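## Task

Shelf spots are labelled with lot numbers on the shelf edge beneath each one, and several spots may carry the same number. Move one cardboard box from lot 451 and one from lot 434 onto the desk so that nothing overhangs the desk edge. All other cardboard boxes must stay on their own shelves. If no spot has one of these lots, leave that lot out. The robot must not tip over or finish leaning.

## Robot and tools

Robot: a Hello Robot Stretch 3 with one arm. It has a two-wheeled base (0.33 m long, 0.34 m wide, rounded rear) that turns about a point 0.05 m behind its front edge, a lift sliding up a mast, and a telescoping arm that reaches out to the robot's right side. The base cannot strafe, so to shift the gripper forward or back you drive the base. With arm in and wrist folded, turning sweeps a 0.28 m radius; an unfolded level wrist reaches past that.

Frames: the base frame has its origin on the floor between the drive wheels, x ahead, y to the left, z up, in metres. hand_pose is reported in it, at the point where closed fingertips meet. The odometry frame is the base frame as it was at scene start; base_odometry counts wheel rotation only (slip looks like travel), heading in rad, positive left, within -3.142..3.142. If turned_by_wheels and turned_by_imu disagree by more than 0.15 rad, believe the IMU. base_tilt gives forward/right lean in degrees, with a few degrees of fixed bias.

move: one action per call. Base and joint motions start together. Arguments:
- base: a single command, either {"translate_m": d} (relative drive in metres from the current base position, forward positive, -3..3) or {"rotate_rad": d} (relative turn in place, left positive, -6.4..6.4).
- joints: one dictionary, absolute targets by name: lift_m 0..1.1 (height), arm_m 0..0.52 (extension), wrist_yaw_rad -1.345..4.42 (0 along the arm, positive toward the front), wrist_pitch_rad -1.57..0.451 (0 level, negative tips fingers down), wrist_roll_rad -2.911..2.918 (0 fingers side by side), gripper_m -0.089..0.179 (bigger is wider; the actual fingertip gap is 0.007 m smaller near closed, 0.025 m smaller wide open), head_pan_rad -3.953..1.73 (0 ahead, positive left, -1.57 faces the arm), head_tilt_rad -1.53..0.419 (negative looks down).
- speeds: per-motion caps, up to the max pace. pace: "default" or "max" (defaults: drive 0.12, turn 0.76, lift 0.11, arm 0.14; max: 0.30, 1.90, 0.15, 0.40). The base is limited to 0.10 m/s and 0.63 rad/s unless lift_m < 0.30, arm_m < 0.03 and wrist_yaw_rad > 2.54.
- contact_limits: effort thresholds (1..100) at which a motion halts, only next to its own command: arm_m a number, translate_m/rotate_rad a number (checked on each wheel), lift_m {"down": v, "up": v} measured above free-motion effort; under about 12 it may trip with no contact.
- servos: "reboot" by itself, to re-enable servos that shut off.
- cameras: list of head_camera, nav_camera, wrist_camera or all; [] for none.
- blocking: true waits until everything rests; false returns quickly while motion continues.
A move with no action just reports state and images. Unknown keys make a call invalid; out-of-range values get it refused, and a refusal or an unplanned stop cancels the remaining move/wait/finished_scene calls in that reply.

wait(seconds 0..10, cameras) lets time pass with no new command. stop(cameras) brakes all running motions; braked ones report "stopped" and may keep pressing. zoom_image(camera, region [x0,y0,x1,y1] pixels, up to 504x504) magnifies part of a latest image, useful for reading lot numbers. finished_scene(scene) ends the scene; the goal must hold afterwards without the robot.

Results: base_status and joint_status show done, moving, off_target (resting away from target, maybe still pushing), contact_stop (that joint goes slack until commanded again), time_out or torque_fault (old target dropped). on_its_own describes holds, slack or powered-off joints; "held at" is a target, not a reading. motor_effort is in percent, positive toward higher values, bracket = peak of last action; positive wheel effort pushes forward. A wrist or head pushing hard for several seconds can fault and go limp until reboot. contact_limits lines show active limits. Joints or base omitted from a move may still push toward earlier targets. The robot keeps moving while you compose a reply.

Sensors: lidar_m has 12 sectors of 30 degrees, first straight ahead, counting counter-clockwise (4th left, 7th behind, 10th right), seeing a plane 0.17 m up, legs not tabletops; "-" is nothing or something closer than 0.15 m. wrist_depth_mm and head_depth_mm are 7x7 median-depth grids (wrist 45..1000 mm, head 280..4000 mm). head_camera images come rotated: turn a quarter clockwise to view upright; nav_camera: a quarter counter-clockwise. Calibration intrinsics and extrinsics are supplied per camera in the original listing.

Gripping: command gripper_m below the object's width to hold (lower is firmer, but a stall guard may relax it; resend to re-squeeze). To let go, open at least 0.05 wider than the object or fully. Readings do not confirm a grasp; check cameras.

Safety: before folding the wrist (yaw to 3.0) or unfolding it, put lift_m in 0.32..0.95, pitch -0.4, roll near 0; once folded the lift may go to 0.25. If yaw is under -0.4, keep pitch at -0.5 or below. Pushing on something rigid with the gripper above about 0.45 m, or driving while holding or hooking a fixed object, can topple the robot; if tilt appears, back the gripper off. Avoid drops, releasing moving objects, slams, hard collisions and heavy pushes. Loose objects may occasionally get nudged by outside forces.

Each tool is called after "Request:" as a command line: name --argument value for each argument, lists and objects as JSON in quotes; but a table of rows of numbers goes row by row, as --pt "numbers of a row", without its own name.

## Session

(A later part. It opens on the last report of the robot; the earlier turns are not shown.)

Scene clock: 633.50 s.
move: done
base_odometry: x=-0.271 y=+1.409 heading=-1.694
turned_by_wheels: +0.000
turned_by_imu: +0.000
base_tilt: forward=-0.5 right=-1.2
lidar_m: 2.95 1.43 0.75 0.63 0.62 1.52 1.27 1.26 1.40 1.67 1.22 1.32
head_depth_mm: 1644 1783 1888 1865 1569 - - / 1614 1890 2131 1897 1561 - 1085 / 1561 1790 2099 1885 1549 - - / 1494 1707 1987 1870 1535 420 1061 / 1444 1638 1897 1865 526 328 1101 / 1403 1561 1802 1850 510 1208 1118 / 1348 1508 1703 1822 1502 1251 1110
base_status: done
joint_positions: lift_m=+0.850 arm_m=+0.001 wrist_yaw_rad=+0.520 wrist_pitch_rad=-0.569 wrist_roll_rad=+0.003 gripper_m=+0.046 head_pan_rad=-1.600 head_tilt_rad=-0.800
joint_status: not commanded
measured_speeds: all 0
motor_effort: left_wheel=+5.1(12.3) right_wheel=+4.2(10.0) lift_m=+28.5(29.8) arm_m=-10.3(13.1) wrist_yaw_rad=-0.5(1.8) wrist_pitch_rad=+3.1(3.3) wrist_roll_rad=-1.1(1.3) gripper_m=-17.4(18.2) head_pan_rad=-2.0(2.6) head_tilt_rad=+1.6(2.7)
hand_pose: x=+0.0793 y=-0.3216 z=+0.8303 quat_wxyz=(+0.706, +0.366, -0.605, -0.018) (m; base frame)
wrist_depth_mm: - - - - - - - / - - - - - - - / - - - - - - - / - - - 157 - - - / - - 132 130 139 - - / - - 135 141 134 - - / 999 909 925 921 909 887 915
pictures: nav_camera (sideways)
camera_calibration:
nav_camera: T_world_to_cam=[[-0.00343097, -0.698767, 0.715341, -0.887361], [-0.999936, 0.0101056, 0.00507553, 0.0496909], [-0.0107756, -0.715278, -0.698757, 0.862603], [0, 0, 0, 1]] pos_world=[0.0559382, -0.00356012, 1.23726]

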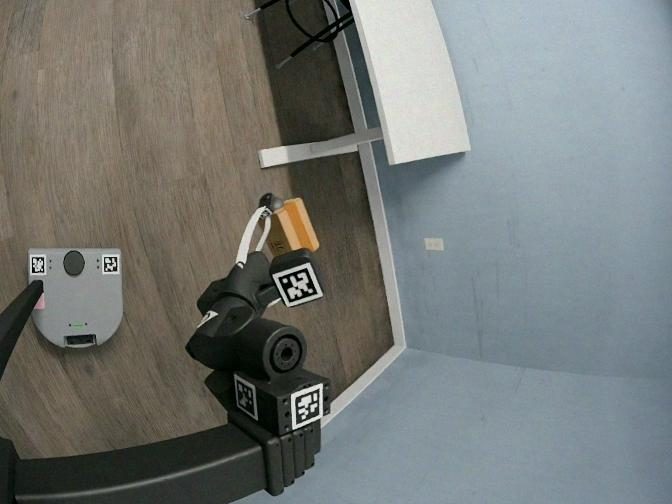

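Request:
move --base '{"translate_m":0.6}' --cameras '[]'

Request:
move --base '{"rotate_rad":0.347}' --joints '{"head_tilt_rad":-0.6}' --cameras '["nav_camera","head_camera"]'

Scene clock: 645.87 s.
move: done
base_odometry: x=-0.345 y=+0.814 heading=-1.694
turned_by_wheels: +0.000
turned_by_imu: +0.000
base_tilt: forward=-0.4 right=-1.3
lidar_m: 2.46 1.87 0.99 0.82 0.82 0.91 1.83 1.83 1.77 1.08 0.90 1.31
head_depth_mm: 1492 1734 2038 1918 1569 - - / 1427 1634 1896 1855 1561 - 1084 / 1378 1567 1079 1832 1538 - - / 1316 1427 1070 1535 1524 420 1070 / 1276 1386 1060 1697 526 328 1102 / 1230 1345 1055 902 510 1209 1118 / 1189 1297 1037 870 1464 1254 1116
base_status: done
joint_positions: lift_m=+0.850 arm_m=+0.001 wrist_yaw_rad=+0.520 wrist_pitch_rad=-0.569 wrist_roll_rad=+0.003 gripper_m=+0.046 head_pan_rad=-1.600 head_tilt_rad=-0.800
joint_status: not commanded
measured_speeds: all 0
motor_effort: left_wheel=+7.1(11.9) right_wheel=+2.4(11.1) lift_m=+27.1(28.3) arm_m=-7.5(10.0) wrist_yaw_rad=+0.4(2.1) wrist_pitch_rad=+3.1(3.2) wrist_roll_rad=-1.0(1.4) gripper_m=-17.5(18.0) head_pan_rad=-1.5(2.2) head_tilt_rad=+1.3(2.5)
hand_pose: x=+0.0793 y=-0.3216 z=+0.8303 quat_wxyz=(+0.706, +0.366, -0.605, -0.018) (m; base frame)
wrist_depth_mm: - 587 - - - - - / - - - - - - - / - - - - - - - / - - - 158 - - - / - - 132 131 139 - - / - - 135 141 134 - - / 967 930 951 937 899 894 939
pictures: none
No camera images: "cameras" was empty.

Scene clock: 647.50 s.
move: done
base_odometry: x=-0.345 y=+0.814 heading=-1.348
turned_by_wheels: +0.347
turned_by_imu: +0.342
base_tilt: forward=-0.4 right=-1.2
lidar_m: 2.45 1.14 0.84 0.81 0.85 1.88 1.82 1.90 1.08 0.95 0.90 2.08
head_depth_mm: 1217 1337 1488 1145 952 1504 1346 / 1212 1334 1462 1135 943 1459 - / 1216 1334 1456 1125 936 1482 1289 / 1213 1330 1445 1107 930 1484 1268 / 1206 1316 1449 1100 921 1469 301 / 1207 1324 1420 1090 916 1460 430 / 1210 1323 1412 1081 906 1381 1135
base_status: done
joint_positions: lift_m=+0.850 arm_m=+0.001 wrist_yaw_rad=+0.520 wrist_pitch_rad=-0.569 wrist_roll_rad=+0.003 gripper_m=+0.046 head_pan_rad=-1.600 head_tilt_rad=-0.595
joint_status: all done
measured_speeds: all 0
motor_effort: left_wheel=-8.3(12.4) right_wheel=+8.7(12.5) lift_m=+26.1(27.4) arm_m=-7.1(8.0) wrist_yaw_rad=+0.0(2.0) wrist_pitch_rad=+3.0(3.2) wrist_roll_rad=-1.2(1.3) gripper_m=-17.4(17.7) head_pan_rad=-0.8(1.8) head_tilt_rad=-0.8(4.7)
hand_pose: x=+0.0793 y=-0.3216 z=+0.8303 quat_wxyz=(+0.706, +0.366, -0.605, -0.018) (m; base frame)
wrist_depth_mm: - - - 604 - - - / - - - - - - - / - - - - - - - / - - - 157 163 - - / - - 132 130 138 - - / - - 135 141 134 - - / 972 931 915 932 923 893 925
pictures: head_camera (sideways), nav_camera (sideways)
camera_calibration:
head_camera: T_world_to_cam=[[-0.0311913, 0.516913, -0.85547, 1.12871], [0.996404, -0.0513832, -0.0673779, 0.081272], [-0.0787853, -0.854494, -0.513451, 0.624329], [0, 0, 0, 1]] pos_world=[0.00341413, -0.045782, 1.29161]
nav_camera: T_world_to_cam=[[0.00126225, -0.538676, 0.842512, -1.05317], [-0.999894, 0.0115422, 0.00887776, 0.0446985], [-0.0145067, -0.842434, -0.538604, 0.654218], [0, 0, 0, 1]] pos_world=[0.0555136, -0.0166986, 1.23928]

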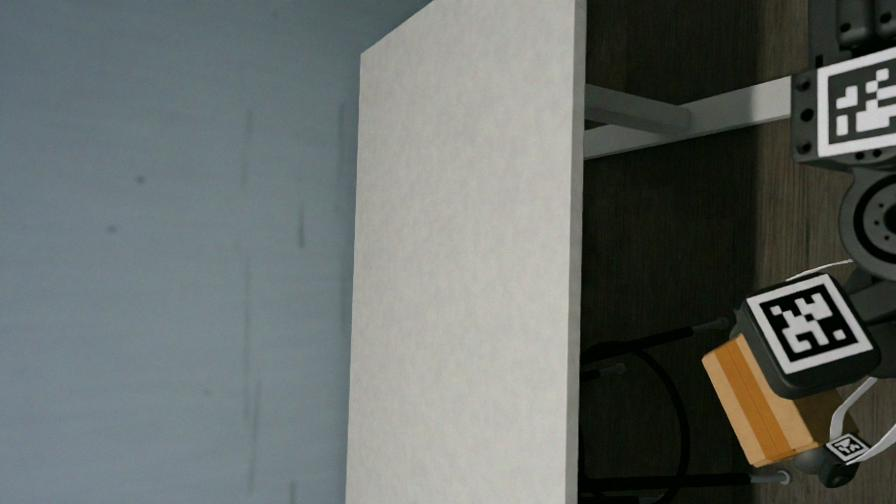

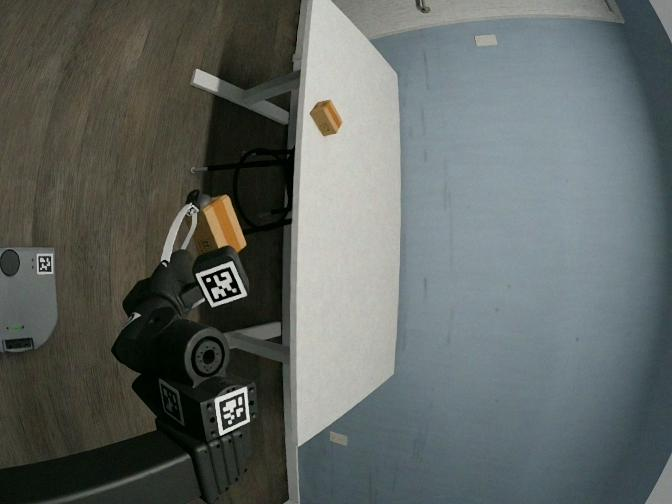

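Clear.

Request:
move --joints '{"arm_m":0.42}' --cameras '[]'

Request:
move --joints '{"lift_m":0.785}' --cameras '["nav_camera","wrist_camera"]'

Request:
move --joints '{"lift_m":0.735}' --speeds '{"lift_m":0.03}' --contact_limits '{"lift_m":{"down":12}}' --cameras '["wrist_camera","head_camera"]'

Scene clock: 658.20 s.
move: done
base_odometry: x=-0.345 y=+0.814 heading=-1.348
turned_by_wheels: +0.000
turned_by_imu: +0.000
base_tilt: forward=-0.3 right=-1.2
lidar_m: 2.45 1.14 0.84 0.82 0.85 1.89 1.82 1.89 1.09 0.95 0.90 2.08
head_depth_mm: 1210 1335 1486 1130 871 288 - / 1215 1332 1474 1030 342 1404 1234 / 1212 1336 1434 576 927 1472 1237 / 1203 1331 1442 585 922 1474 1225 / 1211 1321 1427 715 916 1423 1222 / 1207 1322 1427 1076 1547 1414 1217 / 1200 1325 1422 1067 1068 1373 1218
base_status: not commanded
joint_positions: lift_m=+0.850 arm_m=+0.420 wrist_yaw_rad=+0.520 wrist_pitch_rad=-0.569 wrist_roll_rad=+0.003 gripper_m=+0.046 head_pan_rad=-1.600 head_tilt_rad=-0.600
joint_status: all done
measured_speeds: all 0
motor_effort: left_wheel=-8.4(9.0) right_wheel=+8.4(9.7) lift_m=+25.8(26.7) arm_m=+12.8(15.4) wrist_yaw_rad=-0.1(2.1) wrist_pitch_rad=+3.2(3.2) wrist_roll_rad=-1.1(1.3) gripper_m=-17.1(18.0) head_pan_rad=-0.7(2.1) head_tilt_rad=-4.4(5.9)
hand_pose: x=+0.0793 y=-0.7410 z=+0.8303 quat_wxyz=(+0.706, +0.367, -0.605, -0.018) (m; base frame)
wrist_depth_mm: - - - - - - - / - - - - - - - / 356 375 - - - - - / 367 - - 157 156 - - / - - 132 130 139 - - / - - 135 141 134 - - / 977 904 - - - 110 -
pictures: none
No camera images: "cameras" was empty.

Scene clock: 659.63 s.
move: done
base_odometry: x=-0.345 y=+0.814 heading=-1.348
turned_by_wheels: +0.000
turned_by_imu: +0.000
base_tilt: forward=-0.2 right=-1.2
lidar_m: 2.45 1.14 0.84 0.82 0.85 1.88 1.82 1.90 1.08 0.95 0.90 2.08
head_depth_mm: 1222 1341 1480 1133 948 1500 294 / 1219 1334 1453 1127 458 347 297 / 1213 1328 1453 604 855 1475 1233 / 1216 1335 1443 612 855 1473 1225 / 1208 1325 1431 1035 878 1427 1220 / 1205 1314 1418 1079 1547 1411 1212 / 1208 1315 1421 1067 1069 1378 1203
base_status: not commanded
joint_positions: lift_m=+0.785 arm_m=+0.420 wrist_yaw_rad=+0.520 wrist_pitch_rad=-0.569 wrist_roll_rad=+0.003 gripper_m=+0.046 head_pan_rad=-1.600 head_tilt_rad=-0.600
joint_status: all done
measured_speeds: all 0
motor_effort: left_wheel=-8.2(8.9) right_wheel=+8.7(9.4) lift_m=+23.8(26.7) arm_m=+9.8(12.9) wrist_yaw_rad=-1.1(1.9) wrist_pitch_rad=+3.2(3.3) wrist_roll_rad=-1.2(1.3) gripper_m=-17.5(17.9) head_pan_rad=-0.8(1.6) head_tilt_rad=-4.9(5.3)
hand_pose: x=+0.0793 y=-0.7410 z=+0.7652 quat_wxyz=(+0.706, +0.367, -0.605, -0.018) (m; base frame)
wrist_depth_mm: - - - - - - - / 319 - - - - - - / - - - - - - - / - - - 157 156 - - / - - 132 131 139 - - / - - 135 141 134 - - / 906 863 - - - 110 -
pictures: nav_camera (sideways), wrist_camera
camera_calibration:
nav_camera: T_world_to_cam=[[0.00116942, -0.543062, 0.839692, -1.04955], [-0.999896, 0.0114619, 0.00880542, 0.0447841], [-0.0144064, -0.839614, -0.542992, 0.659951], [0, 0, 0, 1]] pos_world=[0.0555143, -0.0163797, 1.23925]
wrist_camera: T_world_to_cam=[[-0.851639, -0.523068, -0.0333289, -0.287925], [-0.344274, 0.606214, -0.716924, 1.05763], [0.395205, -0.599086, -0.696354, 0.223776], [0, 0, 0, 1]] pos_world=[0.0304685, -0.657693, 0.90447]

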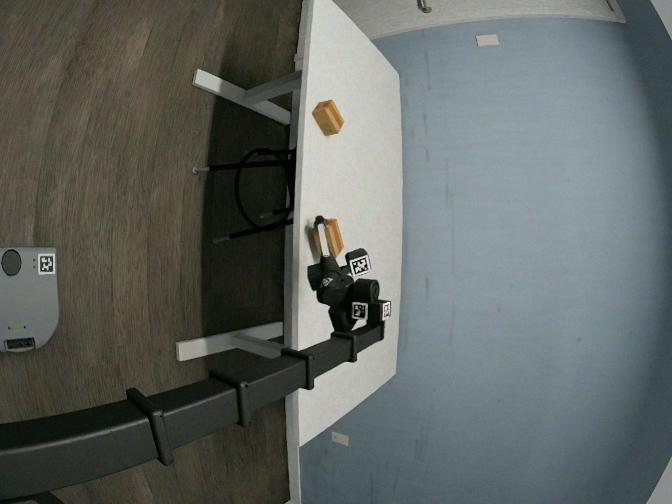

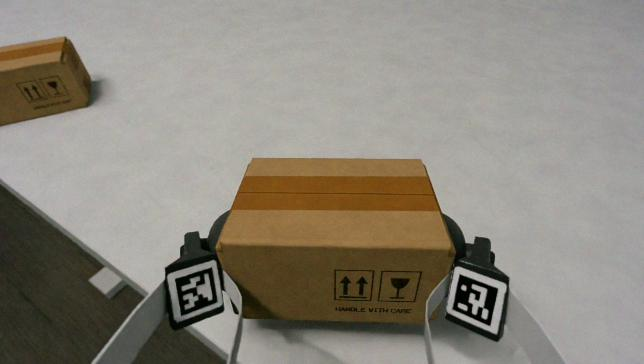

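Scene clock: 661.73 s.
move: done
base_odometry: x=-0.345 y=+0.814 heading=-1.347
turned_by_wheels: +0.000
turned_by_imu: -0.009
base_tilt: forward=-0.5 right=-1.6
lidar_m: 2.46 1.15 0.85 0.81 0.84 1.88 1.82 1.89 1.08 0.95 0.91 2.07
head_depth_mm: 1228 1354 1494 1144 950 1504 1223 / 1220 1343 1472 1135 907 405 326 / 1223 1338 1457 1119 560 1399 1245 / 1212 1336 1463 1106 669 1473 1232 / 1219 1334 1457 1096 855 1465 1223 / 1207 1325 1434 1094 915 1425 1223 / 1213 1327 1418 1081 912 1376 1226
base_status: not commanded
joint_positions: lift_m=+0.735 arm_m=+0.420 wrist_yaw_rad=+0.531 wrist_pitch_rad=-0.499 wrist_roll_rad=+0.003 gripper_m=+0.046 head_pan_rad=-1.600 head_tilt_rad=-0.600
joint_status: all done
measured_speeds: all 0
on_its_own: wrist_yaw_rad is at rest, and its effort (-9.7) is outside its rest range (-9 to +9); wrist_pitch_rad is at rest, and its effort (-9.9) is outside its rest range (-8 to +12)
motor_effort: left_wheel=-5.3(8.9) right_wheel=+4.6(9.4) lift_m=+11.4(25.4) arm_m=+5.6(10.0) wrist_yaw_rad=-9.7(11.0) wrist_pitch_rad=-9.9(10.2) wrist_roll_rad=-1.0(1.3) gripper_m=-17.4(17.8) head_pan_rad=-1.1(1.4) head_tilt_rad=-3.6(4.7)
contact_limits: lift_m down 12 (down: maximum 72; up: maximum 65)
hand_pose: x=+0.0866 y=-0.7491 z=+0.7300 quat_wxyz=(+0.706, +0.348, -0.616, +0.011) (m; base frame)
wrist_depth_mm: 331 - - - - - - / 315 - - - - - - / - - - - - - - / - - 154 152 154 - - / - - 131 129 136 - - / - 122 137 142 135 - - / 903 853 - - - 105 -
pictures: head_camera (sideways), wrist_camera
camera_calibration:
head_camera: T_world_to_cam=[[-0.0310884, 0.521371, -0.852764, 1.12515], [0.996414, -0.0510022, -0.0675076, 0.0814368], [-0.0786893, -0.851805, -0.517916, 0.630079], [0, 0, 0, 1]] pos_world=[0.00341472, -0.0457607, 1.29131]
wrist_camera: T_world_to_cam=[[-0.844677, -0.534383, -0.030906, -0.297997], [-0.324494, 0.557123, -0.764407, 1.03605], [0.425704, -0.635648, -0.643993, 0.123249], [0, 0, 0, 1]] pos_world=[0.0320126, -0.65811, 0.862126]

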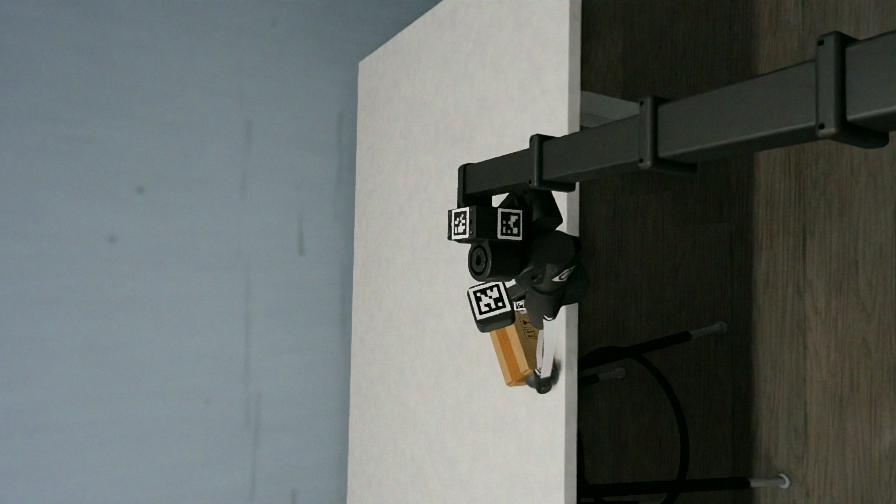

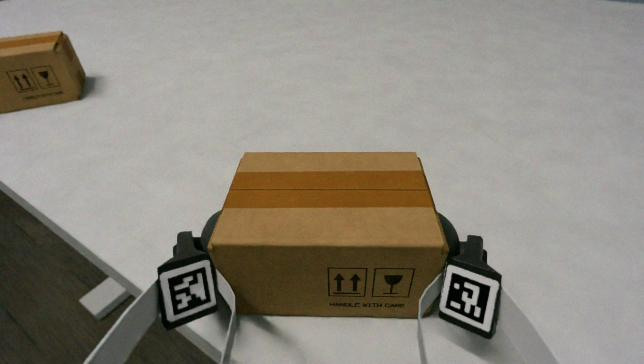

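Request:
move --joints '{"lift_m":0.755}' --speeds '{"lift_m":0.03}' --cameras '[]'

Request:
move --joints '{"gripper_m":0.179}' --cameras '[]'

Request:
move --joints '{"lift_m":0.9}' --cameras '["wrist_camera","nav_camera"]'

Scene clock: 670.80 s.
move: done
base_odometry: x=-0.345 y=+0.814 heading=-1.347
turned_by_wheels: +0.000
turned_by_imu: -0.001
base_tilt: forward=-0.3 right=-1.2
lidar_m: 2.46 1.15 0.84 0.82 0.84 1.89 1.81 1.89 1.08 0.95 0.90 2.06
head_depth_mm: 1227 1333 1496 1130 949 1506 318 / 1220 1343 1462 1120 865 371 316 / 1209 1333 1467 1013 621 1434 1230 / 1211 1335 1450 1093 850 1471 1225 / 1210 1321 1432 1091 849 1449 1219 / 1197 1316 1424 1080 906 1454 1213 / 1197 1309 1421 1072 1063 1374 1216
base_status: not commanded
joint_positions: lift_m=+0.755 arm_m=+0.420 wrist_yaw_rad=+0.527 wrist_pitch_rad=-0.545 wrist_roll_rad=+0.003 gripper_m=+0.046 head_pan_rad=-1.600 head_tilt_rad=-0.600
joint_status: all done
measured_speeds: all 0
motor_effort: left_wheel=-3.8(5.1) right_wheel=+2.1(5.7) lift_m=+30.1(30.3) arm_m=-3.9(4.3) wrist_yaw_rad=-5.8(11.5) wrist_pitch_rad=-1.4(9.8) wrist_roll_rad=-1.1(1.3) gripper_m=-17.2(17.8) head_pan_rad=-1.1(1.4) head_tilt_rad=-3.2(4.1)
hand_pose: x=+0.0824 y=-0.7436 z=+0.7403 quat_wxyz=(+0.707, +0.361, -0.609, -0.007) (m; base frame)
wrist_depth_mm: 306 - - - - - - / 316 - - - - - - / - - - - - - - / - - 154 153 145 - - / - - 132 130 137 - - / 992 - 135 143 135 - - / 886 827 - - - - -
pictures: none
No camera images: "cameras" was empty.

Scene clock: 672.67 s.
move: done
base_odometry: x=-0.345 y=+0.814 heading=-1.347
turned_by_wheels: +0.000
turned_by_imu: +0.000
base_tilt: forward=-0.3 right=-1.2
lidar_m: 2.46 1.16 0.84 0.82 0.85 1.89 1.82 1.89 1.08 0.95 0.90 2.06
head_depth_mm: 1222 1341 1497 1132 943 1497 318 / 1226 1333 1457 1121 866 371 317 / 1213 1343 1459 1019 620 1439 1230 / 1215 1331 1454 1096 850 1471 1226 / 1204 1323 1434 1088 851 1458 1217 / 1200 1319 1422 1078 907 1455 1216 / 1199 1319 1415 1066 1058 1376 1215
base_status: not commanded
joint_positions: lift_m=+0.755 arm_m=+0.420 wrist_yaw_rad=+0.523 wrist_pitch_rad=-0.560 wrist_roll_rad=+0.003 gripper_m=+0.179 head_pan_rad=-1.600 head_tilt_rad=-0.600
joint_status: all done
measured_speeds: all 0
motor_effort: left_wheel=-3.5(4.1) right_wheel=+2.0(2.7) lift_m=+27.1(30.4) arm_m=-7.7(7.8) wrist_yaw_rad=-2.9(7.9) wrist_pitch_rad=+1.4(1.5) wrist_roll_rad=-0.8(1.3) gripper_m=+0.9(85.1) head_pan_rad=-0.8(1.5) head_tilt_rad=-2.4(4.2)
hand_pose: x=+0.0805 y=-0.7420 z=+0.7372 quat_wxyz=(+0.706, +0.365, -0.606, -0.014) (m; base frame)
wrist_depth_mm: 304 - - - - - - / 314 - - - - - - / - - - - - - - / - - 155 148 152 - - / - 142 130 129 135 - - / 122 139 144 147 140 - - / 839 853 - - - - 105
pictures: none
No camera images: "cameras" was empty.

Scene clock: 674.83 s.
move: done
base_odometry: x=-0.345 y=+0.814 heading=-1.347
turned_by_wheels: +0.000
turned_by_imu: +0.000
base_tilt: forward=-0.2 right=-1.2
lidar_m: 2.45 1.16 0.85 0.81 0.85 1.89 1.82 1.89 1.08 0.95 0.90 2.05
head_depth_mm: 1218 1336 1489 1132 - - 1225 / 1219 1335 1446 346 866 1435 1234 / 1213 1332 549 1014 932 1486 1236 / 1213 1329 638 609 923 1470 1223 / 1200 1325 1419 993 881 1459 1217 / 1204 1317 1422 1032 907 1449 1214 / 1198 1314 1421 1063 1057 1370 1209
base_status: not commanded
joint_positions: lift_m=+0.900 arm_m=+0.420 wrist_yaw_rad=+0.523 wrist_pitch_rad=-0.561 wrist_roll_rad=+0.003 gripper_m=+0.179 head_pan_rad=-1.600 head_tilt_rad=-0.600
joint_status: all done
measured_speeds: all 0
motor_effort: left_wheel=-3.8(4.2) right_wheel=+2.0(3.0) lift_m=+31.7(34.5) arm_m=-12.1(12.3) wrist_yaw_rad=-3.2(4.4) wrist_pitch_rad=+1.6(1.7) wrist_roll_rad=-1.1(1.3) gripper_m=+1.0(1.1) head_pan_rad=-1.2(1.4) head_tilt_rad=-2.8(3.7)
hand_pose: x=+0.0805 y=-0.7419 z=+0.8820 quat_wxyz=(+0.706, +0.365, -0.606, -0.014) (m; base frame)
wrist_depth_mm: - - - - - - - / - - - - - - - / - - - - - - - / 391 410 - - - - - / - 142 - - - - - / 123 126 - 266 - - - / 964 958 - 243 243 - 105
pictures: nav_camera (sideways), wrist_camera
camera_calibration:
nav_camera: T_world_to_cam=[[0.00116942, -0.543062, 0.839692, -1.04955], [-0.999896, 0.0114619, 0.00880542, 0.0447841], [-0.0144064, -0.839614, -0.542992, 0.659951], [0, 0, 0, 1]] pos_world=[0.0555143, -0.0163797, 1.23925]
wrist_camera: T_world_to_cam=[[-0.849847, -0.526001, -0.0329111, -0.28613], [-0.343258, 0.599817, -0.722768, 1.14264], [0.399917, -0.602945, -0.690307, 0.295547], [0, 0, 0, 1]] pos_world=[0.0308607, -0.657682, 1.02047]

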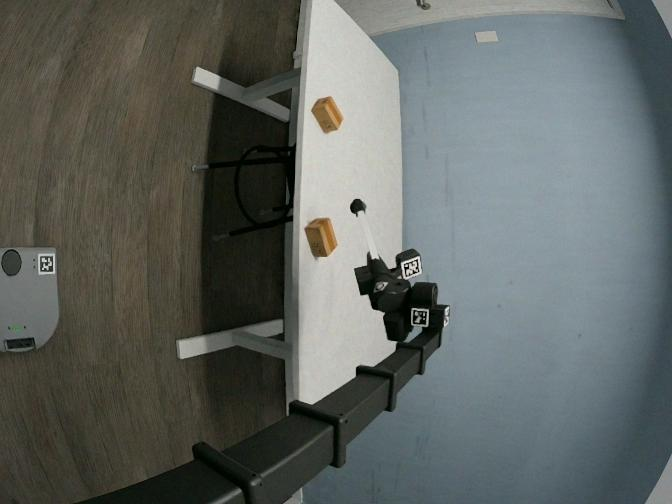

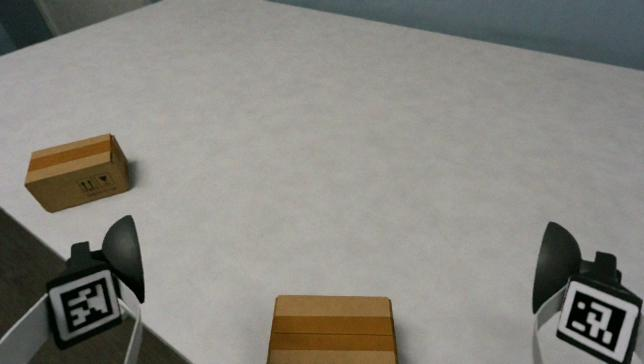

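Both on the desk.

Request:
finished_scene --scene 2

The scene is finished: the task was done.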